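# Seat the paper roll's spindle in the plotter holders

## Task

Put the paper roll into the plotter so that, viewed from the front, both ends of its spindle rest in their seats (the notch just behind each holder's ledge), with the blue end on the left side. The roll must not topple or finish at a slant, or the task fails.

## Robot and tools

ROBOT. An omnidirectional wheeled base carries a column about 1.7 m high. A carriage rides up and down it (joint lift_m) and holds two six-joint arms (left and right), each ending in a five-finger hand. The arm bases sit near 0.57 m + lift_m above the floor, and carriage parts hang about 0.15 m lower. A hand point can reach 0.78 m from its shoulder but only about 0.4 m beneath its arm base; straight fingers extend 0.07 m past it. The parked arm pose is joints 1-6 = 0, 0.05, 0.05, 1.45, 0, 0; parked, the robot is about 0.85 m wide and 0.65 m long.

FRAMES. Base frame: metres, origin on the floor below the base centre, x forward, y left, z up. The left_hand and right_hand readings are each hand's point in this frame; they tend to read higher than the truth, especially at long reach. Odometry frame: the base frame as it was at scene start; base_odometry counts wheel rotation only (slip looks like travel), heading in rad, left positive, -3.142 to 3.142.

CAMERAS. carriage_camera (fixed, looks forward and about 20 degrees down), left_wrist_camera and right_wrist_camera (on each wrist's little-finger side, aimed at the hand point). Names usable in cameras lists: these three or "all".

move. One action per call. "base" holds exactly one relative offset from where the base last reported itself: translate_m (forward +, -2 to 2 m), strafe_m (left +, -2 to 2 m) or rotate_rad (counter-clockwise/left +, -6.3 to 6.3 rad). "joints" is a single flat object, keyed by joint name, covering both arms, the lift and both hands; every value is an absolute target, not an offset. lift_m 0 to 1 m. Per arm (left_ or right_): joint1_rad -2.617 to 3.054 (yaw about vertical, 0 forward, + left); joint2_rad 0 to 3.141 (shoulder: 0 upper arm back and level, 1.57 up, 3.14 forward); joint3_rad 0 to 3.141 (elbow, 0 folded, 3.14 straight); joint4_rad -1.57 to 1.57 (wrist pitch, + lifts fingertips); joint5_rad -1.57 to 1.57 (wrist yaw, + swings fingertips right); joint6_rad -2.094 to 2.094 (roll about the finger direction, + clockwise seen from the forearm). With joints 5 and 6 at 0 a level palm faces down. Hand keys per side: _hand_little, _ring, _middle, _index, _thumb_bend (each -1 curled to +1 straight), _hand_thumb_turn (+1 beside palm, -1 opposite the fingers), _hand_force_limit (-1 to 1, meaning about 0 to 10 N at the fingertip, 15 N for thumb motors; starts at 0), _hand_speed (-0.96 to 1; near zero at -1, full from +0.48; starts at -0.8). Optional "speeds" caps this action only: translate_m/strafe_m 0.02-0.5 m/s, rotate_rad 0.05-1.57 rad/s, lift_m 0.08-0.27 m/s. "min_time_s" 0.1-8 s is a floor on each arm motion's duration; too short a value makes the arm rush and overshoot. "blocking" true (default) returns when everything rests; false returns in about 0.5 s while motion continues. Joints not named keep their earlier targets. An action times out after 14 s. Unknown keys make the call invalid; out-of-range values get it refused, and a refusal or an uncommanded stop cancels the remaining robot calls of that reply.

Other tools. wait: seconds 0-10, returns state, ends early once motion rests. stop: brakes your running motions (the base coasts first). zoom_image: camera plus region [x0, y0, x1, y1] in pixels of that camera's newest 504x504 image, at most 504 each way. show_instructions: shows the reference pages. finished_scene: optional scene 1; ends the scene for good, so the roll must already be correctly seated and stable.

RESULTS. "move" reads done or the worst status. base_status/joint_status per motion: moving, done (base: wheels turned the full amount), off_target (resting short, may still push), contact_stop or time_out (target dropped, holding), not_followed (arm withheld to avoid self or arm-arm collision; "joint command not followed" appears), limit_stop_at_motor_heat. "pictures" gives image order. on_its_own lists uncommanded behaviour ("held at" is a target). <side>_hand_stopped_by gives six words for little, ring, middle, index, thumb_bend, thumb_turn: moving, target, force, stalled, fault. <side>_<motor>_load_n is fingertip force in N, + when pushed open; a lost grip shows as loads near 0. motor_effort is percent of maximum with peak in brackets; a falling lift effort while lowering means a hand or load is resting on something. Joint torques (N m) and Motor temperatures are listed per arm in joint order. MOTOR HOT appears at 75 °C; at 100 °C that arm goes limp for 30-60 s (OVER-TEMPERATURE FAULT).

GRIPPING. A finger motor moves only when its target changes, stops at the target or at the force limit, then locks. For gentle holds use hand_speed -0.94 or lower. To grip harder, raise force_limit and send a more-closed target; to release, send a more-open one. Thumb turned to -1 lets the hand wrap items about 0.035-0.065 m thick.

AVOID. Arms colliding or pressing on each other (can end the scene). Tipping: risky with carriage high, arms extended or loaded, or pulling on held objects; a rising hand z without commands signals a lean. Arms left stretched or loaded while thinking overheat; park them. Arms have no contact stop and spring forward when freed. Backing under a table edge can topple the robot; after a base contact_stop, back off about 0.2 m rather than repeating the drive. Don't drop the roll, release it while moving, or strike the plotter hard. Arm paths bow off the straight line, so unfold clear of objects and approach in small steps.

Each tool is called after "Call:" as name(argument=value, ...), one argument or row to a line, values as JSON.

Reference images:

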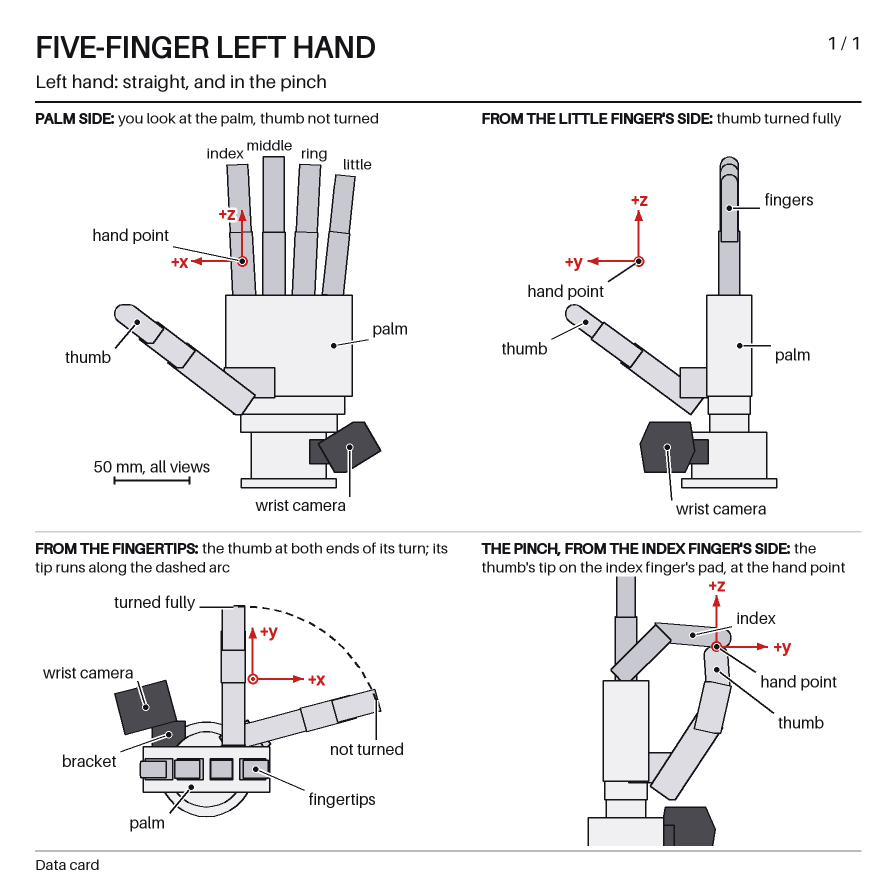

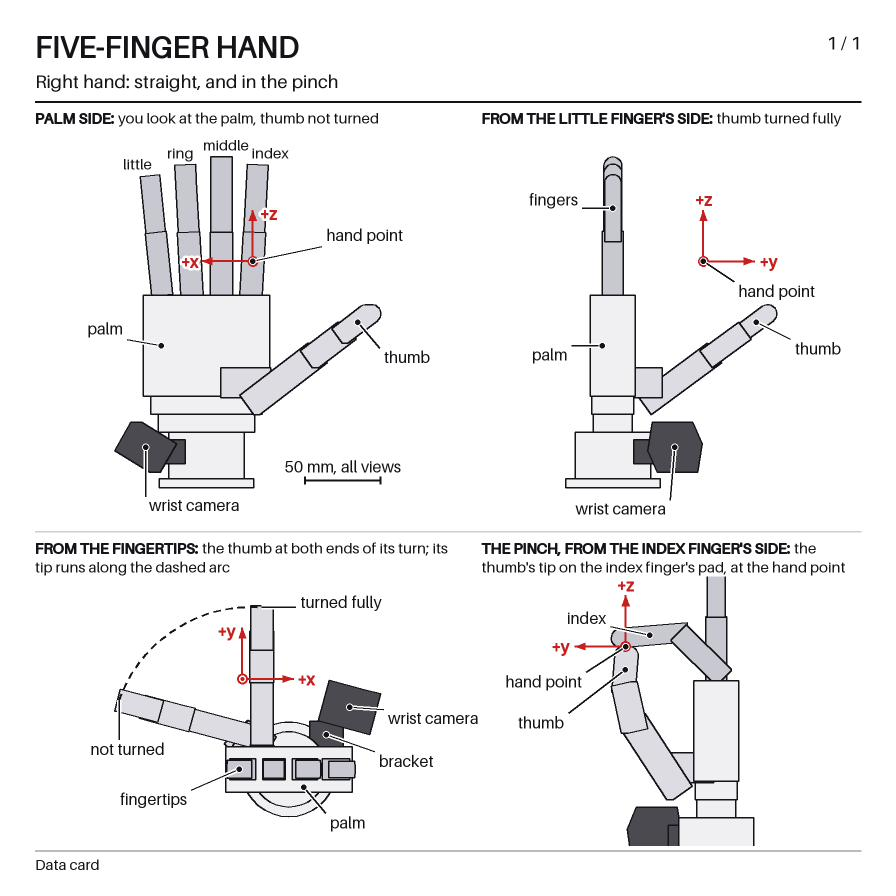

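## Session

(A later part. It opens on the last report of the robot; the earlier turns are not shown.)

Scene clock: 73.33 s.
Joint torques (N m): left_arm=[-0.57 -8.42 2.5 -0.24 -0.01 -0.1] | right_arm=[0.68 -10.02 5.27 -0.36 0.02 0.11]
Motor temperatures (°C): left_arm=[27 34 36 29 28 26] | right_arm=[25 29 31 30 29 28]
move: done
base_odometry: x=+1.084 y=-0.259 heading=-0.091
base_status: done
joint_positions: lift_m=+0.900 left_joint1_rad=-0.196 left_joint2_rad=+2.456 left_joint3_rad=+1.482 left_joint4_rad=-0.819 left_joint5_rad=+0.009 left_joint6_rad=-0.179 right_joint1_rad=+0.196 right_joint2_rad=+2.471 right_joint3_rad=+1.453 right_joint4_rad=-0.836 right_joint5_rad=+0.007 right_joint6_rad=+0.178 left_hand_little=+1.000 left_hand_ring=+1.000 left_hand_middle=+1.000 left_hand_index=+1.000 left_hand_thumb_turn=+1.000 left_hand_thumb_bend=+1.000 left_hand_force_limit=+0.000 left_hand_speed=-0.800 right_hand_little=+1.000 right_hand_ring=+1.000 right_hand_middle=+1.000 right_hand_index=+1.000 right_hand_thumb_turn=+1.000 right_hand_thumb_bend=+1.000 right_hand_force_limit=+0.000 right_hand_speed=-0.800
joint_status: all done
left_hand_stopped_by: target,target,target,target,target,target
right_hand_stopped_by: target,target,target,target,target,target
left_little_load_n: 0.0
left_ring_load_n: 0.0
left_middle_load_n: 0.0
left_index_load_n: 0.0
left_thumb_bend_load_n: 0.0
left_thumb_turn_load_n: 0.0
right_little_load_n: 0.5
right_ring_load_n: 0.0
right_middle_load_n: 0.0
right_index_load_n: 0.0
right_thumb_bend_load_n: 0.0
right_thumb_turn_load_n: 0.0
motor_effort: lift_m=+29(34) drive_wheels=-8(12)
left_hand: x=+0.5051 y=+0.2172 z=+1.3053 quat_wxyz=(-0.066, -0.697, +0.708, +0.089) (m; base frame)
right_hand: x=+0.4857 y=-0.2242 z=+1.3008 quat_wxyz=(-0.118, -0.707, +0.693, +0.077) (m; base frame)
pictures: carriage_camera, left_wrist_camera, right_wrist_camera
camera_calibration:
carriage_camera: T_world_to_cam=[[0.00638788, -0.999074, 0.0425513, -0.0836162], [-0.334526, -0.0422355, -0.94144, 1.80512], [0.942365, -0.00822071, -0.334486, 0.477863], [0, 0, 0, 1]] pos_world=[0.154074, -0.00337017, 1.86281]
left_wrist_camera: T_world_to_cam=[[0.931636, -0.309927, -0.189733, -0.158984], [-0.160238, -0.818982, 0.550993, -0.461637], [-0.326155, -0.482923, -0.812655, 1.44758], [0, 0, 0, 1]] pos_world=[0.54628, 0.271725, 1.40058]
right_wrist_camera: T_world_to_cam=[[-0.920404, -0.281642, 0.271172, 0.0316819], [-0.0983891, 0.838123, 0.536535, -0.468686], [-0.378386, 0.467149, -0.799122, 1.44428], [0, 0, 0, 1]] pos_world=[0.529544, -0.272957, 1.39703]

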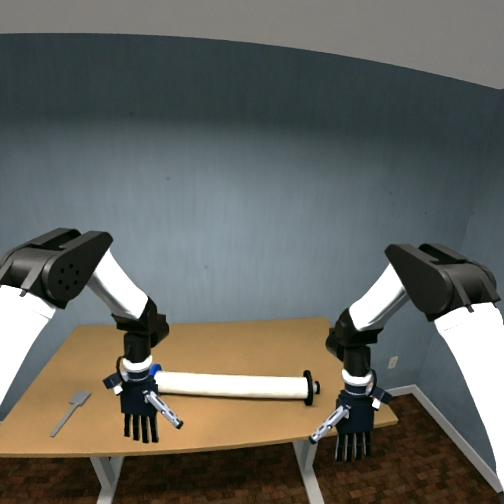

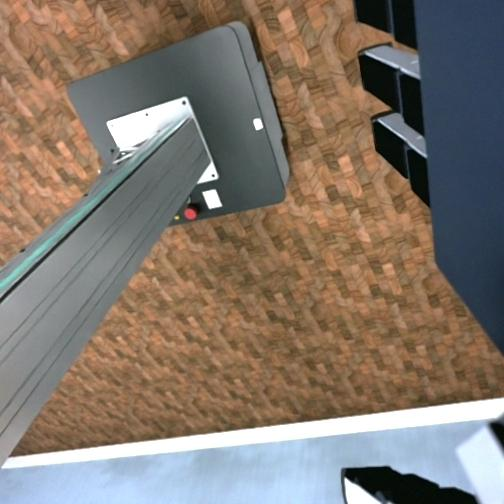

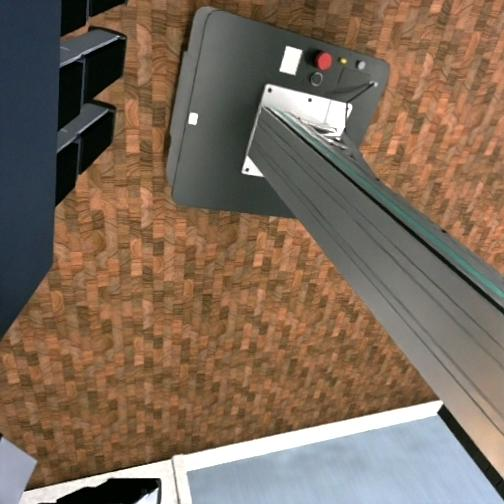

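Call:
move(
  joints={"left_hand_thumb_turn": -1, "right_hand_thumb_turn": -1, "right_joint3_rad": 1.5},
  base={"strafe_m": 0.04},
)

Call:
move(
  base={"translate_m": 0.4},
  speeds={"translate_m": 0.2},
  cameras=["all"],
)

Scene clock: 80.07 s.
Joint torques (N m): left_arm=[-0.61 -8.53 2.54 -0.25 -0.02 -0.14] | right_arm=[0.38 -10.15 5.27 -0.35 0.05 0.12]
move: done
base_odometry: x=+1.088 y=-0.219 heading=-0.092
base_status: done
joint_positions: lift_m=+0.900 left_joint1_rad=-0.196 left_joint2_rad=+2.456 left_joint3_rad=+1.482 left_joint4_rad=-0.822 left_joint5_rad=+0.008 left_joint6_rad=-0.181 right_joint1_rad=+0.201 right_joint2_rad=+2.471 right_joint3_rad=+1.485 right_joint4_rad=-0.831 right_joint5_rad=+0.005 right_joint6_rad=+0.180 left_hand_little=+1.000 left_hand_ring=+1.000 left_hand_middle=+1.000 left_hand_index=+1.000 left_hand_thumb_turn=-1.000 left_hand_thumb_bend=+1.000 left_hand_force_limit=+0.000 left_hand_speed=-0.800 right_hand_little=+1.000 right_hand_ring=+1.000 right_hand_middle=+1.000 right_hand_index=+1.000 right_hand_thumb_turn=-1.000 right_hand_thumb_bend=+1.000 right_hand_force_limit=+0.000 right_hand_speed=-0.800
joint_status: all done
left_hand_stopped_by: target,target,target,target,target,target
right_hand_stopped_by: target,target,target,target,target,target
left_little_load_n: 0.0
left_ring_load_n: 0.0
left_middle_load_n: 0.0
left_index_load_n: 0.0
left_thumb_bend_load_n: 0.0
left_thumb_turn_load_n: 0.0
right_little_load_n: 0.0
right_ring_load_n: 0.0
right_middle_load_n: 0.0
right_index_load_n: 0.0
right_thumb_bend_load_n: 0.0
right_thumb_turn_load_n: 0.0
motor_effort: lift_m=+29(29) drive_wheels=+5(12)
left_hand: x=+0.5044 y=+0.2174 z=+1.3056 quat_wxyz=(-0.066, -0.698, +0.708, +0.091) (m; base frame)
right_hand: x=+0.4993 y=-0.2197 z=+1.3021 quat_wxyz=(-0.103, -0.709, +0.694, +0.067) (m; base frame)
pictures: none

Scene clock: 83.27 s.
Joint torques (N m): left_arm=[-0.7 -8.4 2.44 -0.23 0.01 -0.14] | right_arm=[0.36 -10.13 5.38 -0.37 0.05 0.11]
move: done
base_odometry: x=+1.487 y=-0.255 heading=-0.091
base_status: done
joint_positions: lift_m=+0.900 left_joint1_rad=-0.197 left_joint2_rad=+2.456 left_joint3_rad=+1.482 left_joint4_rad=-0.825 left_joint5_rad=+0.008 left_joint6_rad=-0.181 right_joint1_rad=+0.201 right_joint2_rad=+2.471 right_joint3_rad=+1.485 right_joint4_rad=-0.829 right_joint5_rad=+0.005 right_joint6_rad=+0.180 left_hand_little=+1.000 left_hand_ring=+1.000 left_hand_middle=+1.000 left_hand_index=+1.000 left_hand_thumb_turn=-1.000 left_hand_thumb_bend=+1.000 left_hand_force_limit=+0.000 left_hand_speed=-0.800 right_hand_little=+1.000 right_hand_ring=+1.000 right_hand_middle=+1.000 right_hand_index=+1.000 right_hand_thumb_turn=-1.000 right_hand_thumb_bend=+1.000 right_hand_force_limit=+0.000 right_hand_speed=-0.800
joint_status: not commanded
left_hand_stopped_by: target,target,target,target,target,target
right_hand_stopped_by: target,target,target,target,target,target
left_little_load_n: -0.5
left_ring_load_n: 0.0
left_middle_load_n: 0.0
left_index_load_n: 0.0
left_thumb_bend_load_n: 0.0
left_thumb_turn_load_n: 0.0
right_little_load_n: 0.0
right_ring_load_n: 0.0
right_middle_load_n: 0.0
right_index_load_n: 0.0
right_thumb_bend_load_n: 0.0
right_thumb_turn_load_n: 0.0
motor_effort: lift_m=+29(29) drive_wheels=+7(15)
left_hand: x=+0.5035 y=+0.2174 z=+1.3060 quat_wxyz=(-0.067, -0.697, +0.708, +0.092) (m; base frame)
right_hand: x=+0.4999 y=-0.2196 z=+1.3018 quat_wxyz=(-0.102, -0.709, +0.694, +0.066) (m; base frame)
pictures: carriage_camera, left_wrist_camera, right_wrist_camera
camera_calibration:
carriage_camera: T_world_to_cam=[[0.00638788, -0.999074, 0.0425513, -0.0836162], [-0.334526, -0.0422355, -0.94144, 1.80512], [0.942365, -0.00822071, -0.334486, 0.477863], [0, 0, 0, 1]] pos_world=[0.154074, -0.00337017, 1.86281]
left_wrist_camera: T_world_to_cam=[[0.930734, -0.308579, -0.196248, -0.148653], [-0.156004, -0.820392, 0.550108, -0.462728], [-0.330752, -0.481389, -0.811707, 1.44855], [0, 0, 0, 1]] pos_world=[0.54528, 0.271826, 1.40118]
right_wrist_camera: T_world_to_cam=[[-0.929359, -0.285622, 0.233907, 0.0978742], [-0.120309, 0.833316, 0.539546, -0.465771], [-0.349025, 0.47329, -0.808813, 1.44765], [0, 0, 0, 1]] pos_world=[0.540191, -0.269071, 1.39929]

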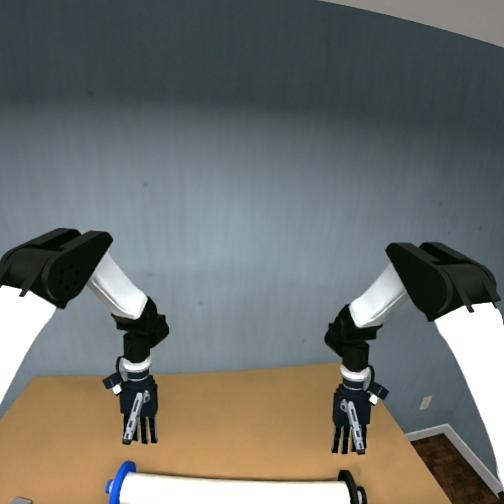

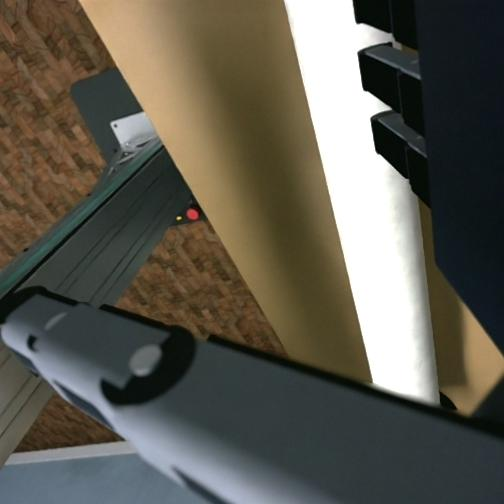

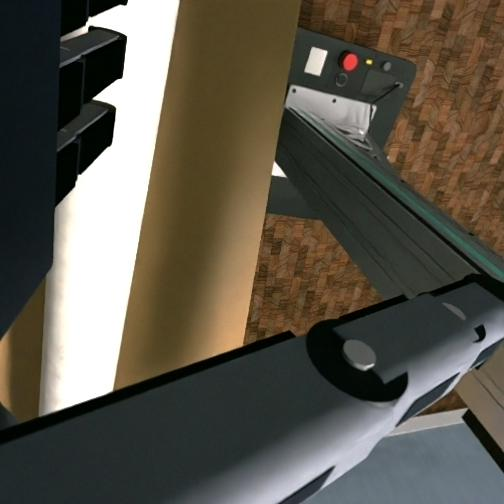

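Call:
move(
  joints={"lift_m": 0.8, "left_joint1_rad": -0.24, "left_joint6_rad": -0.22, "right_joint1_rad": 0.24, "right_joint6_rad": 0.22},
  cameras=["all"],
)

Scene clock: 85.93 s.
Joint torques (N m): left_arm=[-0.29 -8.87 2.39 -0.17 -0.01 -0.1] | right_arm=[0.16 -10.52 5.04 -0.37 0.04 0.14]
move: done
base_odometry: x=+1.487 y=-0.255 heading=-0.091
base_status: not commanded
joint_positions: lift_m=+0.800 left_joint1_rad=-0.243 left_joint2_rad=+2.463 left_joint3_rad=+1.482 left_joint4_rad=-0.827 left_joint5_rad=+0.008 left_joint6_rad=-0.210 right_joint1_rad=+0.242 right_joint2_rad=+2.475 right_joint3_rad=+1.487 right_joint4_rad=-0.828 right_joint5_rad=+0.004 right_joint6_rad=+0.208 left_hand_little=+1.000 left_hand_ring=+1.000 left_hand_middle=+1.000 left_hand_index=+1.000 left_hand_thumb_turn=-1.000 left_hand_thumb_bend=+1.000 left_hand_force_limit=+0.000 left_hand_speed=-0.800 right_hand_little=+1.000 right_hand_ring=+1.000 right_hand_middle=+1.000 right_hand_index=+1.000 right_hand_thumb_turn=-1.000 right_hand_thumb_bend=+1.000 right_hand_force_limit=+0.000 right_hand_speed=-0.800
joint_status: all done
left_hand_stopped_by: target,target,target,target,target,target
right_hand_stopped_by: target,target,target,target,target,target
left_little_load_n: 0.0
left_ring_load_n: 0.0
left_middle_load_n: 0.0
left_index_load_n: 0.0
left_thumb_bend_load_n: 0.0
left_thumb_turn_load_n: 0.0
right_little_load_n: 0.0
right_ring_load_n: 0.0
right_middle_load_n: 0.0
right_index_load_n: 0.0
right_thumb_bend_load_n: 0.0
right_thumb_turn_load_n: 0.0
motor_effort: lift_m=+29(29) drive_wheels=-6(7)
left_hand: x=+0.4972 y=+0.2032 z=+1.2041 quat_wxyz=(-0.066, -0.691, +0.713, +0.098) (m; base frame)
right_hand: x=+0.4964 y=-0.2061 z=+1.2006 quat_wxyz=(-0.105, -0.714, +0.690, +0.063) (m; base frame)
pictures: carriage_camera, left_wrist_camera, right_wrist_camera
camera_calibration:
carriage_camera: T_world_to_cam=[[0.00638788, -0.999074, 0.0425513, -0.0793611], [-0.334526, -0.0422355, -0.94144, 1.71098], [0.942365, -0.00822071, -0.334486, 0.444414], [0, 0, 0, 1]] pos_world=[0.154074, -0.00337017, 1.76281]
left_wrist_camera: T_world_to_cam=[[0.923446, -0.323934, -0.205703, -0.14901], [-0.167101, -0.822038, 0.544363, -0.406554], [-0.345433, -0.468317, -0.813237, 1.36334], [0, 0, 0, 1]] pos_world=[0.540611, 0.256004, 1.29938]
right_wrist_camera: T_world_to_cam=[[-0.925461, -0.296828, 0.235404, 0.116151], [-0.13175, 0.834761, 0.534618, -0.410851], [-0.355195, 0.463753, -0.811646, 1.36263], [0, 0, 0, 1]] pos_world=[0.537364, -0.254485, 1.29828]

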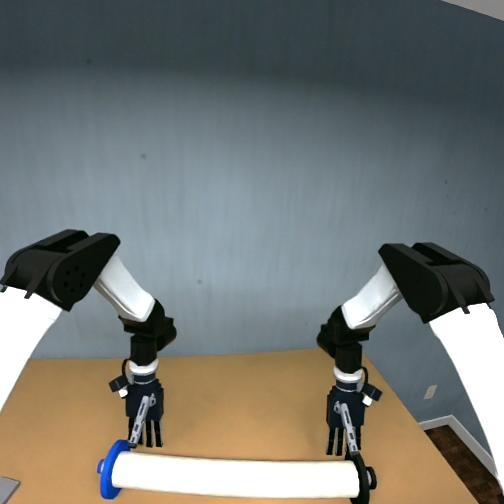

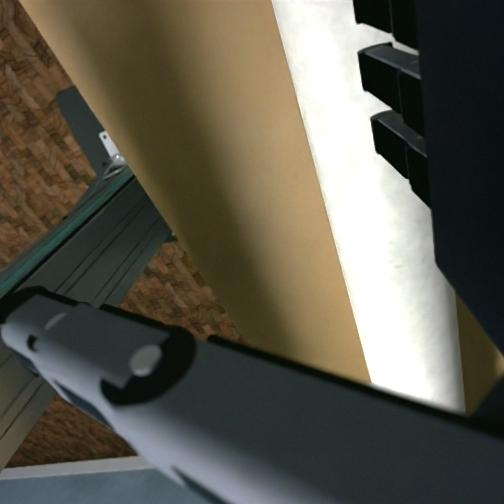

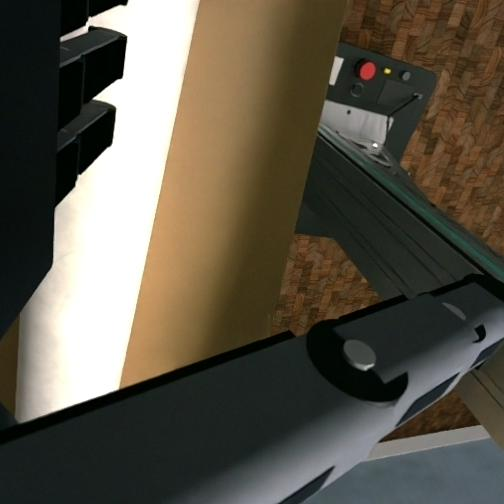

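Call:
move(
  base={"translate_m": 0.072},
  speeds={"translate_m": 0.1},
)

Call:
move(
  joints={"lift_m": 0.7},
  cameras=["all"],
)

Scene clock: 88.67 s.
Joint torques (N m): left_arm=[-0.23 -9.1 2.51 -0.17 0.03 -0.12] | right_arm=[0.18 -10.58 4.93 -0.37 0.05 0.12]
move: done
base_odometry: x=+1.558 y=-0.261 heading=-0.090
base_status: done
joint_positions: lift_m=+0.800 left_joint1_rad=-0.243 left_joint2_rad=+2.463 left_joint3_rad=+1.482 left_joint4_rad=-0.829 left_joint5_rad=+0.008 left_joint6_rad=-0.210 right_joint1_rad=+0.242 right_joint2_rad=+2.475 right_joint3_rad=+1.487 right_joint4_rad=-0.829 right_joint5_rad=+0.004 right_joint6_rad=+0.209 left_hand_little=+1.000 left_hand_ring=+1.000 left_hand_middle=+1.000 left_hand_index=+1.000 left_hand_thumb_turn=-1.000 left_hand_thumb_bend=+1.000 left_hand_force_limit=+0.000 left_hand_speed=-0.800 right_hand_little=+1.000 right_hand_ring=+1.000 right_hand_middle=+1.000 right_hand_index=+1.000 right_hand_thumb_turn=-1.000 right_hand_thumb_bend=+1.000 right_hand_force_limit=+0.000 right_hand_speed=-0.800
joint_status: not commanded
left_hand_stopped_by: target,target,target,target,target,target
right_hand_stopped_by: target,target,target,target,target,target
left_little_load_n: 0.0
left_ring_load_n: 0.0
left_middle_load_n: 0.0
left_index_load_n: 0.0
left_thumb_bend_load_n: 0.0
left_thumb_turn_load_n: 0.0
right_little_load_n: 0.0
right_ring_load_n: 0.0
right_middle_load_n: 0.0
right_index_load_n: 0.0
right_thumb_bend_load_n: 0.0
right_thumb_turn_load_n: 0.0
motor_effort: lift_m=+29(29) drive_wheels=-5(14)
left_hand: x=+0.4968 y=+0.2033 z=+1.2043 quat_wxyz=(-0.067, -0.691, +0.713, +0.099) (m; base frame)
right_hand: x=+0.4962 y=-0.2061 z=+1.2007 quat_wxyz=(-0.105, -0.713, +0.690, +0.064) (m; base frame)
pictures: none

Scene clock: 89.60 s.
Joint torques (N m): left_arm=[-0.23 -8.95 2.65 -0.18 -0.02 -0.11] | right_arm=[0.17 -10.61 5.04 -0.37 0.08 0.12]
Motor temperatures (°C): left_arm=[27 38 35 28 28 26] | right_arm=[25 34 31 30 29 28]
move: done
base_odometry: x=+1.558 y=-0.261 heading=-0.090
base_status: not commanded
joint_positions: lift_m=+0.700 left_joint1_rad=-0.243 left_joint2_rad=+2.464 left_joint3_rad=+1.480 left_joint4_rad=-0.830 left_joint5_rad=+0.008 left_joint6_rad=-0.210 right_joint1_rad=+0.242 right_joint2_rad=+2.476 right_joint3_rad=+1.488 right_joint4_rad=-0.828 right_joint5_rad=+0.004 right_joint6_rad=+0.209 left_hand_little=+1.000 left_hand_ring=+1.000 left_hand_middle=+1.000 left_hand_index=+1.000 left_hand_thumb_turn=-1.000 left_hand_thumb_bend=+1.000 left_hand_force_limit=+0.000 left_hand_speed=-0.800 right_hand_little=+1.000 right_hand_ring=+1.000 right_hand_middle=+1.000 right_hand_index=+1.000 right_hand_thumb_turn=-1.000 right_hand_thumb_bend=+1.000 right_hand_force_limit=+0.000 right_hand_speed=-0.800
joint_status: all done
left_hand_stopped_by: target,target,target,target,target,target
right_hand_stopped_by: target,target,target,target,target,target
left_little_load_n: 0.0
left_ring_load_n: 0.0
left_middle_load_n: 0.0
left_index_load_n: 0.0
left_thumb_bend_load_n: -0.5
left_thumb_turn_load_n: 0.0
right_little_load_n: 0.0
right_ring_load_n: 0.0
right_middle_load_n: 0.0
right_index_load_n: 0.0
right_thumb_bend_load_n: 0.0
right_thumb_turn_load_n: 0.0
motor_effort: lift_m=+29(29) drive_wheels=+6(6)
left_hand: x=+0.4955 y=+0.2036 z=+1.1039 quat_wxyz=(-0.068, -0.691, +0.713, +0.101) (m; base frame)
right_hand: x=+0.4967 y=-0.2059 z=+1.1005 quat_wxyz=(-0.105, -0.713, +0.690, +0.064) (m; base frame)
pictures: carriage_camera, left_wrist_camera, right_wrist_camera
camera_calibration:
carriage_camera: T_world_to_cam=[[0.00638788, -0.999074, 0.0425513, -0.075106], [-0.334526, -0.0422355, -0.94144, 1.61684], [0.942365, -0.00822071, -0.334486, 0.410966], [0, 0, 0, 1]] pos_world=[0.154074, -0.00337017, 1.66281]
left_wrist_camera: T_world_to_cam=[[0.922556, -0.322849, -0.211327, -0.161512], [-0.163412, -0.823031, 0.543982, -0.353129], [-0.349553, -0.46732, -0.81205, 1.28196], [0, 0, 0, 1]] pos_world=[0.539411, 0.256305, 1.19898]
right_wrist_camera: T_world_to_cam=[[-0.925776, -0.296138, 0.235035, 0.140718], [-0.131211, 0.834691, 0.53486, -0.357991], [-0.354574, 0.464321, -0.811593, 1.28116], [0, 0, 0, 1]] pos_world=[0.537566, -0.254384, 1.19818]

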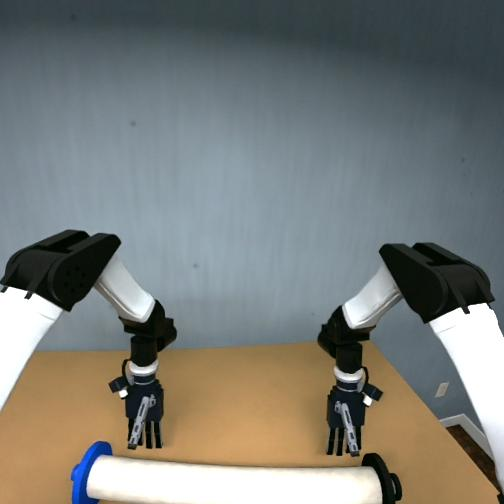

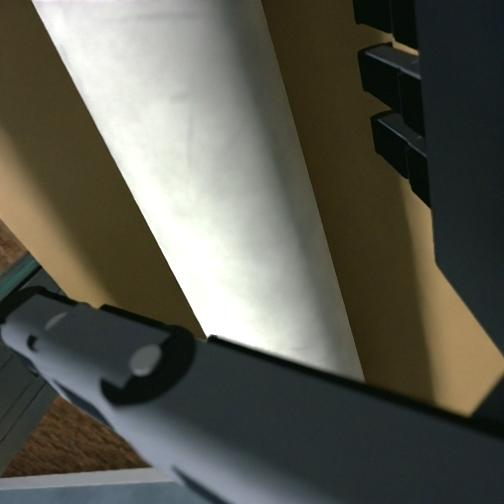

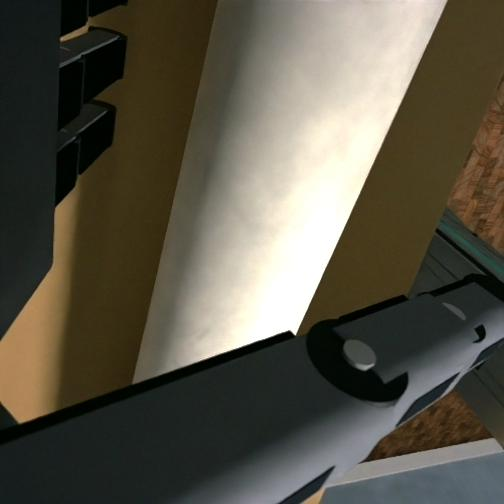

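Call:
move(
  base={"rotate_rad": 0.012},
  joints={"lift_m": 0.66},
)

Call:
move(
  base={"translate_m": 0.01},
  joints={"left_hand_index": 0.5, "left_hand_middle": 0.5, "left_hand_ring": 0.5, "left_hand_little": 0.5, "right_hand_index": 0.5, "right_hand_middle": 0.5, "right_hand_ring": 0.5, "right_hand_little": 0.5},
  cameras=["left_wrist_camera", "right_wrist_camera"],
)

Scene clock: 93.73 s.
Joint torques (N m): left_arm=[-0.4 -9.24 2.55 -0.12 -0.02 -0.15] | right_arm=[0.24 -10.89 4.85 -0.4 0.08 0.12]
move: done
base_odometry: x=+1.558 y=-0.262 heading=-0.079
base_status: done
joint_positions: lift_m=+0.660 left_joint1_rad=-0.240 left_joint2_rad=+2.467 left_joint3_rad=+1.480 left_joint4_rad=-0.830 left_joint5_rad=+0.008 left_joint6_rad=-0.210 right_joint1_rad=+0.242 right_joint2_rad=+2.479 right_joint3_rad=+1.489 right_joint4_rad=-0.827 right_joint5_rad=+0.003 right_joint6_rad=+0.209 left_hand_little=+1.000 left_hand_ring=+1.000 left_hand_middle=+1.000 left_hand_index=+1.000 left_hand_thumb_turn=-1.000 left_hand_thumb_bend=+1.000 left_hand_force_limit=+0.000 left_hand_speed=-0.800 right_hand_little=+1.000 right_hand_ring=+1.000 right_hand_middle=+1.000 right_hand_index=+1.000 right_hand_thumb_turn=-1.000 right_hand_thumb_bend=+1.000 right_hand_force_limit=+0.000 right_hand_speed=-0.800
joint_status: all done
left_hand_stopped_by: target,target,target,target,target,target
right_hand_stopped_by: target,target,target,target,target,target
left_little_load_n: 0.0
left_ring_load_n: 0.0
left_middle_load_n: 0.0
left_index_load_n: 0.0
left_thumb_bend_load_n: 0.0
left_thumb_turn_load_n: 0.0
right_little_load_n: 0.0
right_ring_load_n: 0.0
right_middle_load_n: 0.0
right_index_load_n: 0.0
right_thumb_bend_load_n: 0.0
right_thumb_turn_load_n: 0.0
motor_effort: lift_m=+29(30) drive_wheels=-9(9)
left_hand: x=+0.4950 y=+0.2047 z=+1.0631 quat_wxyz=(-0.069, -0.692, +0.712, +0.102) (m; base frame)
right_hand: x=+0.4965 y=-0.2059 z=+1.0595 quat_wxyz=(-0.105, -0.713, +0.690, +0.064) (m; base frame)
pictures: none

Scene clock: 95.13 s.
Joint torques (N m): left_arm=[-0.34 -9.22 2.77 -0.2 0.04 -0.13] | right_arm=[0.38 -10.84 4.89 -0.42 0.04 0.11]
move: done
base_odometry: x=+1.568 y=-0.262 heading=-0.079
base_status: done
joint_positions: lift_m=+0.660 left_joint1_rad=-0.240 left_joint2_rad=+2.467 left_joint3_rad=+1.480 left_joint4_rad=-0.830 left_joint5_rad=+0.008 left_joint6_rad=-0.210 right_joint1_rad=+0.241 right_joint2_rad=+2.479 right_joint3_rad=+1.489 right_joint4_rad=-0.828 right_joint5_rad=+0.003 right_joint6_rad=+0.209 left_hand_little=+0.500 left_hand_ring=+0.500 left_hand_middle=+0.500 left_hand_index=+0.500 left_hand_thumb_turn=-1.000 left_hand_thumb_bend=+1.000 left_hand_force_limit=+0.000 left_hand_speed=-0.800 right_hand_little=+0.500 right_hand_ring=+0.500 right_hand_middle=+0.500 right_hand_index=+0.500 right_hand_thumb_turn=-1.000 right_hand_thumb_bend=+1.000 right_hand_force_limit=+0.000 right_hand_speed=-0.800
joint_status: all done
left_hand_stopped_by: target,target,target,target,target,target
right_hand_stopped_by: target,target,target,target,target,target
left_little_load_n: 0.0
left_ring_load_n: 0.0
left_middle_load_n: 0.0
left_index_load_n: 0.0
left_thumb_bend_load_n: 0.0
left_thumb_turn_load_n: 0.0
right_little_load_n: 0.0
right_ring_load_n: -0.5
right_middle_load_n: 0.0
right_index_load_n: 0.0
right_thumb_bend_load_n: 0.0
right_thumb_turn_load_n: 0.0
motor_effort: lift_m=+29(29) drive_wheels=-1(15)
left_hand: x=+0.4952 y=+0.2046 z=+1.0630 quat_wxyz=(-0.068, -0.692, +0.712, +0.102) (m; base frame)
right_hand: x=+0.4965 y=-0.2060 z=+1.0596 quat_wxyz=(-0.105, -0.713, +0.690, +0.064) (m; base frame)
pictures: left_wrist_camera, right_wrist_camera
camera_calibration:
left_wrist_camera: T_world_to_cam=[[0.922993, -0.319889, -0.213906, -0.167622], [-0.159608, -0.824026, 0.543605, -0.331364], [-0.350157, -0.467602, -0.811627, 1.2491], [0, 0, 0, 1]] pos_world=[0.539206, 0.257408, 1.15808]
right_wrist_camera: T_world_to_cam=[[-0.925785, -0.29496, 0.236474, 0.148847], [-0.129217, 0.834724, 0.535293, -0.337476], [-0.355281, 0.46501, -0.810889, 1.24768], [0, 0, 0, 1]] pos_world=[0.53747, -0.254583, 1.15718]

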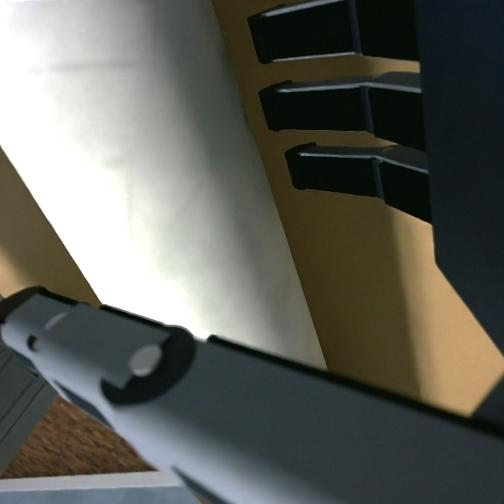

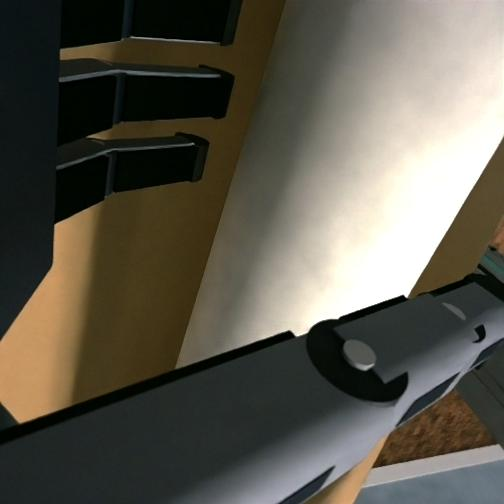

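Call:
move(
  base={"translate_m": -0.009},
  joints={"lift_m": 0.632},
  speeds={"lift_m": 0.08, "translate_m": 0.05},
  cameras=["left_wrist_camera", "right_wrist_camera"],
)

Scene clock: 96.87 s.
Joint torques (N m): left_arm=[-0.5 -9.13 2.8 -0.21 0 -0.12] | right_arm=[0.21 -10.8 4.63 -0.38 0.04 0.12]
move: done
base_odometry: x=+1.559 y=-0.262 heading=-0.080
base_status: done
joint_positions: lift_m=+0.632 left_joint1_rad=-0.240 left_joint2_rad=+2.467 left_joint3_rad=+1.480 left_joint4_rad=-0.831 left_joint5_rad=+0.008 left_joint6_rad=-0.210 right_joint1_rad=+0.241 right_joint2_rad=+2.479 right_joint3_rad=+1.491 right_joint4_rad=-0.829 right_joint5_rad=+0.003 right_joint6_rad=+0.209 left_hand_little=+0.500 left_hand_ring=+0.500 left_hand_middle=+0.500 left_hand_index=+0.500 left_hand_thumb_turn=-1.000 left_hand_thumb_bend=+1.000 left_hand_force_limit=+0.000 left_hand_speed=-0.800 right_hand_little=+0.500 right_hand_ring=+0.500 right_hand_middle=+0.500 right_hand_index=+0.500 right_hand_thumb_turn=-1.000 right_hand_thumb_bend=+1.000 right_hand_force_limit=+0.000 right_hand_speed=-0.800
joint_status: all done
left_hand_stopped_by: target,target,target,target,target,target
right_hand_stopped_by: target,target,target,target,target,target
left_little_load_n: 0.0
left_ring_load_n: 0.0
left_middle_load_n: 0.0
left_index_load_n: 0.0
left_thumb_bend_load_n: 0.0
left_thumb_turn_load_n: 0.0
right_little_load_n: 0.0
right_ring_load_n: 0.0
right_middle_load_n: 0.0
right_index_load_n: 0.0
right_thumb_bend_load_n: 0.0
right_thumb_turn_load_n: 0.0
motor_effort: lift_m=+29(30) drive_wheels=-5(14)
left_hand: x=+0.4949 y=+0.2046 z=+1.0352 quat_wxyz=(-0.069, -0.692, +0.712, +0.102) (m; base frame)
right_hand: x=+0.4969 y=-0.2060 z=+1.0318 quat_wxyz=(-0.105, -0.713, +0.690, +0.064) (m; base frame)
pictures: left_wrist_camera, right_wrist_camera
camera_calibration:
left_wrist_camera: T_world_to_cam=[[0.922603, -0.320279, -0.215002, -0.17189], [-0.159409, -0.82409, 0.543566, -0.316359], [-0.351274, -0.467223, -0.811363, 1.22654], [0, 0, 0, 1]] pos_world=[0.539007, 0.257307, 1.13018]
right_wrist_camera: T_world_to_cam=[[-0.925869, -0.294973, 0.236131, 0.156134], [-0.12942, 0.834712, 0.535262, -0.322552], [-0.354989, 0.465023, -0.81101, 1.22526], [0, 0, 0, 1]] pos_world=[0.53777, -0.254483, 1.12948]

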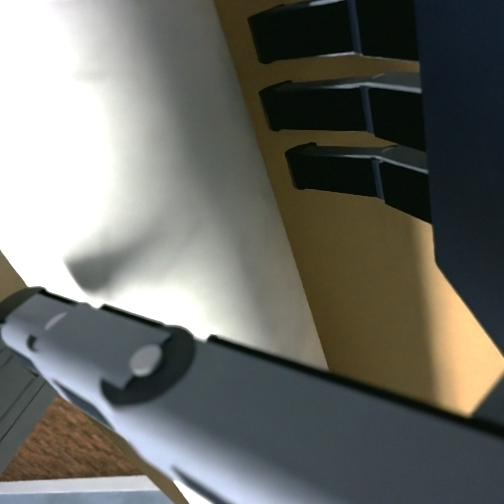

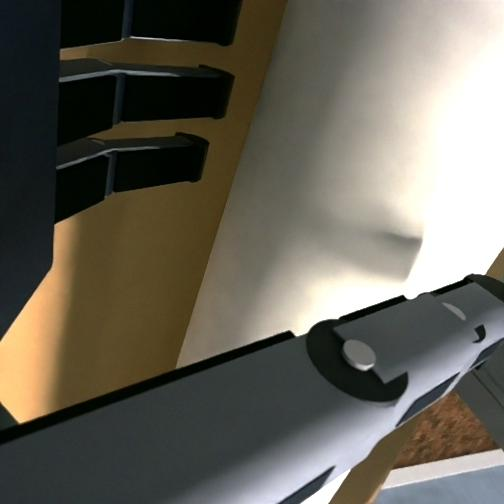

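Call:
move(
  base={"translate_m": -0.03},
  joints={"lift_m": 0.627},
  speeds={"lift_m": 0.08, "translate_m": 0.04},
  cameras=["all"],
)

Scene clock: 98.40 s.
Joint torques (N m): left_arm=[-0.28 -9.4 2.55 -0.23 0 -0.14] | right_arm=[0.25 -10.99 4.68 -0.44 0.07 0.12]
move: done
base_odometry: x=+1.530 y=-0.260 heading=-0.081
base_status: done
joint_positions: lift_m=+0.627 left_joint1_rad=-0.240 left_joint2_rad=+2.469 left_joint3_rad=+1.480 left_joint4_rad=-0.828 left_joint5_rad=+0.007 left_joint6_rad=-0.210 right_joint1_rad=+0.241 right_joint2_rad=+2.481 right_joint3_rad=+1.491 right_joint4_rad=-0.826 right_joint5_rad=+0.003 right_joint6_rad=+0.209 left_hand_little=+0.500 left_hand_ring=+0.500 left_hand_middle=+0.500 left_hand_index=+0.500 left_hand_thumb_turn=-1.000 left_hand_thumb_bend=+1.000 left_hand_force_limit=+0.000 left_hand_speed=-0.800 right_hand_little=+0.500 right_hand_ring=+0.500 right_hand_middle=+0.500 right_hand_index=+0.500 right_hand_thumb_turn=-1.000 right_hand_thumb_bend=+1.000 right_hand_force_limit=+0.000 right_hand_speed=-0.800
joint_status: all done
left_hand_stopped_by: target,target,target,target,target,target
right_hand_stopped_by: target,target,target,target,target,target
left_little_load_n: 0.0
left_ring_load_n: 0.5
left_middle_load_n: 0.0
left_index_load_n: 0.0
left_thumb_bend_load_n: -0.5
left_thumb_turn_load_n: 0.0
right_little_load_n: 0.0
right_ring_load_n: 0.0
right_middle_load_n: 0.0
right_index_load_n: 0.0
right_thumb_bend_load_n: 0.0
right_thumb_turn_load_n: 0.0
motor_effort: lift_m=+29(30) drive_wheels=-7(15)
left_hand: x=+0.4949 y=+0.2047 z=+1.0293 quat_wxyz=(-0.068, -0.692, +0.712, +0.102) (m; base frame)
right_hand: x=+0.4973 y=-0.2059 z=+1.0260 quat_wxyz=(-0.104, -0.713, +0.690, +0.064) (m; base frame)
pictures: carriage_camera, left_wrist_camera, right_wrist_camera
camera_calibration:
carriage_camera: T_world_to_cam=[[0.00638788, -0.999074, 0.0425513, -0.0719997], [-0.334526, -0.0422355, -0.94144, 1.54811], [0.942365, -0.00822071, -0.334486, 0.386548], [0, 0, 0, 1]] pos_world=[0.154074, -0.00337017, 1.58981]
left_wrist_camera: T_world_to_cam=[[0.92258, -0.320251, -0.215139, -0.172945], [-0.159572, -0.824453, 0.542968, -0.312271], [-0.351258, -0.466602, -0.811727, 1.22212], [0, 0, 0, 1]] pos_world=[0.539007, 0.257407, 1.12438]
right_wrist_camera: T_world_to_cam=[[-0.926215, -0.29506, 0.23466, 0.159626], [-0.130197, 0.834501, 0.535403, -0.319284], [-0.3538, 0.465346, -0.811344, 1.22044], [0, 0, 0, 1]] pos_world=[0.538068, -0.254383, 1.12368]

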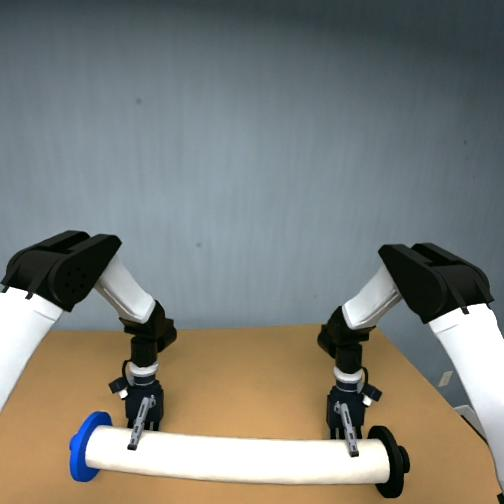

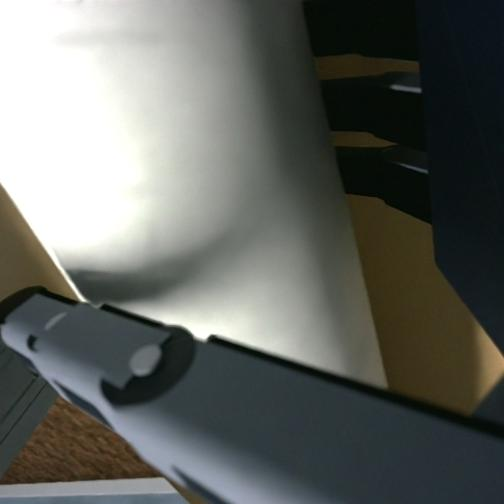

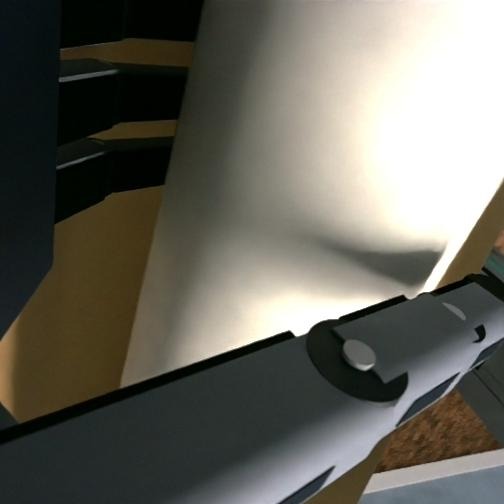

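Call:
move(
  base={"translate_m": -0.008},
  joints={"left_hand_index": 0.3, "left_hand_middle": 0.3, "left_hand_ring": 0.3, "left_hand_little": 0.3, "right_hand_index": 0.3, "right_hand_middle": 0.3, "right_hand_ring": 0.3, "right_hand_little": 0.3},
  speeds={"translate_m": 0.04},
  cameras=["all"],
)

Scene clock: 99.90 s.
Joint torques (N m): left_arm=[-0.35 -9.36 2.67 -0.21 0.02 -0.14] | right_arm=[0.35 -11.19 4.67 -0.47 0.04 0.1]
move: done
base_odometry: x=+1.522 y=-0.259 heading=-0.081
base_status: done
joint_positions: lift_m=+0.627 left_joint1_rad=-0.240 left_joint2_rad=+2.469 left_joint3_rad=+1.480 left_joint4_rad=-0.828 left_joint5_rad=+0.007 left_joint6_rad=-0.210 right_joint1_rad=+0.241 right_joint2_rad=+2.481 right_joint3_rad=+1.491 right_joint4_rad=-0.825 right_joint5_rad=+0.003 right_joint6_rad=+0.209 left_hand_little=+0.300 left_hand_ring=+0.300 left_hand_middle=+0.300 left_hand_index=+0.300 left_hand_thumb_turn=-1.000 left_hand_thumb_bend=+1.000 left_hand_force_limit=+0.000 left_hand_speed=-0.800 right_hand_little=+0.300 right_hand_ring=+0.300 right_hand_middle=+0.300 right_hand_index=+0.300 right_hand_thumb_turn=-1.000 right_hand_thumb_bend=+1.000 right_hand_force_limit=+0.000 right_hand_speed=-0.800
joint_status: all done
left_hand_stopped_by: target,target,target,target,target,target
right_hand_stopped_by: target,target,target,target,target,target
left_little_load_n: 0.0
left_ring_load_n: 0.0
left_middle_load_n: 0.0
left_index_load_n: 0.0
left_thumb_bend_load_n: 0.0
left_thumb_turn_load_n: 0.0
right_little_load_n: 0.0
right_ring_load_n: 0.5
right_middle_load_n: 0.0
right_index_load_n: 0.0
right_thumb_bend_load_n: 0.0
right_thumb_turn_load_n: 0.0
motor_effort: lift_m=+29(29) drive_wheels=-6(14)
left_hand: x=+0.4951 y=+0.2047 z=+1.0292 quat_wxyz=(-0.068, -0.692, +0.712, +0.102) (m; base frame)
right_hand: x=+0.4976 y=-0.2059 z=+1.0259 quat_wxyz=(-0.104, -0.713, +0.691, +0.063) (m; base frame)
pictures: carriage_camera, left_wrist_camera, right_wrist_camera
camera_calibration:
carriage_camera: T_world_to_cam=[[0.00638788, -0.999074, 0.0425513, -0.0719997], [-0.334526, -0.0422355, -0.94144, 1.54811], [0.942365, -0.00822071, -0.334486, 0.386548], [0, 0, 0, 1]] pos_world=[0.154074, -0.00337017, 1.58981]
left_wrist_camera: T_world_to_cam=[[0.922734, -0.320304, -0.214399, -0.17396], [-0.160003, -0.824375, 0.54296, -0.311979], [-0.350657, -0.466703, -0.811928, 1.22201], [0, 0, 0, 1]] pos_world=[0.539107, 0.257407, 1.12428]
right_wrist_camera: T_world_to_cam=[[-0.9266, -0.294767, 0.233505, 0.161384], [-0.130486, 0.834391, 0.535504, -0.319106], [-0.352684, 0.465729, -0.81161, 1.22027], [0, 0, 0, 1]] pos_world=[0.538267, -0.254483, 1.12358]

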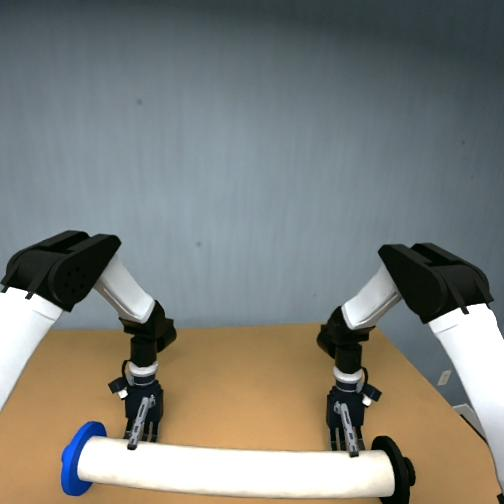

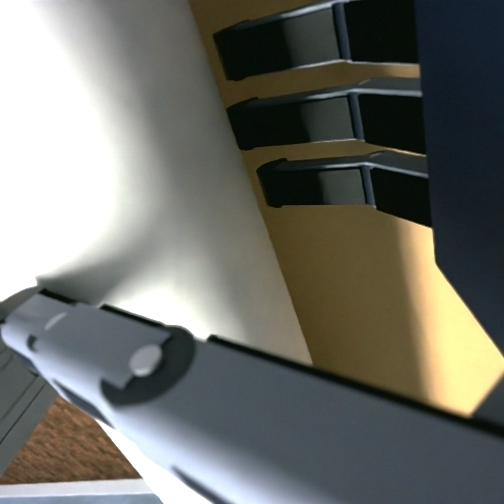

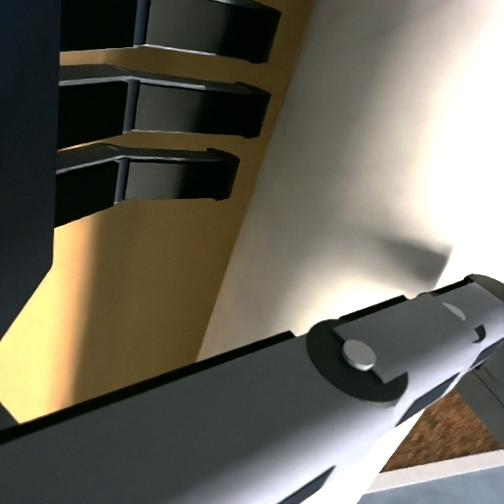

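Call:
move(
  base={"rotate_rad": -0.012},
  joints={"left_hand_index": 0.55, "left_hand_middle": 0.55, "left_hand_ring": 0.55, "left_hand_little": 0.55, "right_hand_index": 0.55, "right_hand_middle": 0.55, "right_hand_ring": 0.55, "right_hand_little": 0.55},
)

Call:
move(
  base={"translate_m": -0.03},
  speeds={"translate_m": 0.04},
  cameras=["all"],
)

Scene clock: 102.33 s.
Joint torques (N m): left_arm=[-0.09 -9.29 2.56 -0.14 -0.02 -0.12] | right_arm=[0.31 -11.11 4.63 -0.41 0.09 0.12]
move: done
base_odometry: x=+1.522 y=-0.259 heading=-0.093
base_status: done
joint_positions: lift_m=+0.627 left_joint1_rad=-0.242 left_joint2_rad=+2.469 left_joint3_rad=+1.480 left_joint4_rad=-0.828 left_joint5_rad=+0.007 left_joint6_rad=-0.210 right_joint1_rad=+0.239 right_joint2_rad=+2.481 right_joint3_rad=+1.491 right_joint4_rad=-0.826 right_joint5_rad=+0.002 right_joint6_rad=+0.209 left_hand_little=+0.550 left_hand_ring=+0.550 left_hand_middle=+0.550 left_hand_index=+0.550 left_hand_thumb_turn=-1.000 left_hand_thumb_bend=+1.000 left_hand_force_limit=+0.000 left_hand_speed=-0.800 right_hand_little=+0.550 right_hand_ring=+0.550 right_hand_middle=+0.550 right_hand_index=+0.550 right_hand_thumb_turn=-1.000 right_hand_thumb_bend=+1.000 right_hand_force_limit=+0.000 right_hand_speed=-0.800
joint_status: all done
left_hand_stopped_by: target,target,target,target,target,target
right_hand_stopped_by: target,target,target,target,target,target
left_little_load_n: 0.0
left_ring_load_n: 0.0
left_middle_load_n: 0.5
left_index_load_n: 0.0
left_thumb_bend_load_n: 0.0
left_thumb_turn_load_n: 0.0
right_little_load_n: 0.0
right_ring_load_n: 0.0
right_middle_load_n: 0.0
right_index_load_n: 0.0
right_thumb_bend_load_n: 0.0
right_thumb_turn_load_n: 0.5
motor_effort: lift_m=+29(29) drive_wheels=+9(9)
left_hand: x=+0.4946 y=+0.2041 z=+1.0293 quat_wxyz=(-0.068, -0.691, +0.713, +0.102) (m; base frame)
right_hand: x=+0.4975 y=-0.2063 z=+1.0260 quat_wxyz=(-0.104, -0.712, +0.691, +0.064) (m; base frame)
pictures: none

Scene clock: 103.57 s.
Joint torques (N m): left_arm=[-0.4 -9.42 2.66 -0.2 0.02 -0.14] | right_arm=[0.44 -11.15 4.6 -0.41 0.07 0.11]
move: done
base_odometry: x=+1.492 y=-0.256 heading=-0.093
base_status: done
joint_positions: lift_m=+0.627 left_joint1_rad=-0.241 left_joint2_rad=+2.469 left_joint3_rad=+1.480 left_joint4_rad=-0.828 left_joint5_rad=+0.007 left_joint6_rad=-0.210 right_joint1_rad=+0.239 right_joint2_rad=+2.481 right_joint3_rad=+1.491 right_joint4_rad=-0.826 right_joint5_rad=+0.002 right_joint6_rad=+0.209 left_hand_little=+0.550 left_hand_ring=+0.550 left_hand_middle=+0.550 left_hand_index=+0.550 left_hand_thumb_turn=-1.000 left_hand_thumb_bend=+1.000 left_hand_force_limit=+0.000 left_hand_speed=-0.800 right_hand_little=+0.550 right_hand_ring=+0.550 right_hand_middle=+0.550 right_hand_index=+0.550 right_hand_thumb_turn=-1.000 right_hand_thumb_bend=+1.000 right_hand_force_limit=+0.000 right_hand_speed=-0.800
joint_status: not commanded
left_hand_stopped_by: target,target,target,target,target,target
right_hand_stopped_by: target,target,target,target,target,target
left_little_load_n: 0.0
left_ring_load_n: 0.0
left_middle_load_n: 0.0
left_index_load_n: 0.0
left_thumb_bend_load_n: 0.0
left_thumb_turn_load_n: 0.0
right_little_load_n: 0.0
right_ring_load_n: 0.0
right_middle_load_n: 0.0
right_index_load_n: 0.0
right_thumb_bend_load_n: 0.0
right_thumb_turn_load_n: 0.0
motor_effort: lift_m=+29(29) drive_wheels=+4(12)
left_hand: x=+0.4947 y=+0.2044 z=+1.0293 quat_wxyz=(-0.068, -0.691, +0.712, +0.102) (m; base frame)
right_hand: x=+0.4973 y=-0.2064 z=+1.0261 quat_wxyz=(-0.104, -0.712, +0.691, +0.064) (m; base frame)
pictures: carriage_camera, left_wrist_camera, right_wrist_camera
camera_calibration:
carriage_camera: T_world_to_cam=[[0.00638788, -0.999074, 0.0425513, -0.0719997], [-0.334526, -0.0422355, -0.94144, 1.54811], [0.942365, -0.00822071, -0.334486, 0.386548], [0, 0, 0, 1]] pos_world=[0.154074, -0.00337017, 1.58981]
left_wrist_camera: T_world_to_cam=[[0.922231, -0.321264, -0.215128, -0.172547], [-0.160487, -0.824281, 0.542959, -0.312158], [-0.351759, -0.466208, -0.811736, 1.22208], [0, 0, 0, 1]] pos_world=[0.538909, 0.257006, 1.12438]
right_wrist_camera: T_world_to_cam=[[-0.926624, -0.293254, 0.235307, 0.159384], [-0.128124, 0.834659, 0.535658, -0.320201], [-0.353485, 0.466205, -0.810988, 1.22045], [0, 0, 0, 1]] pos_world=[0.538073, -0.25498, 1.12378]

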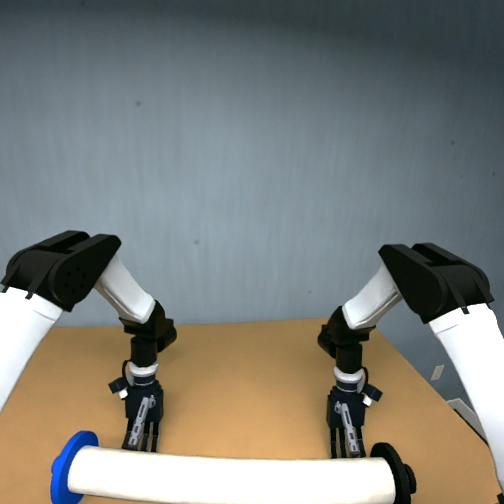

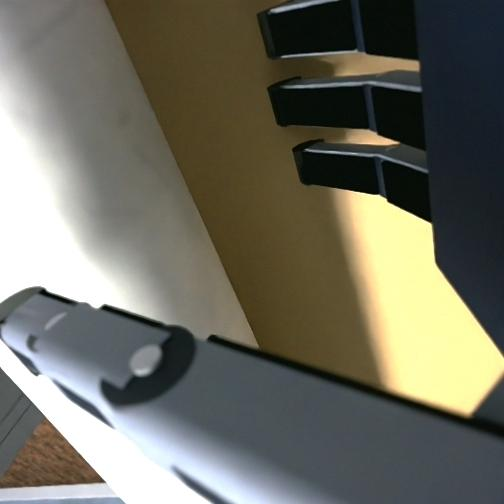

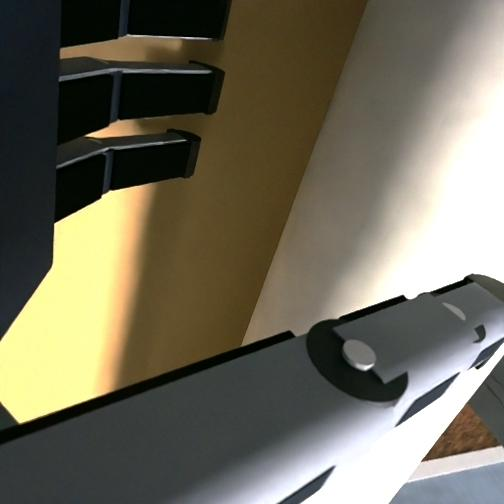

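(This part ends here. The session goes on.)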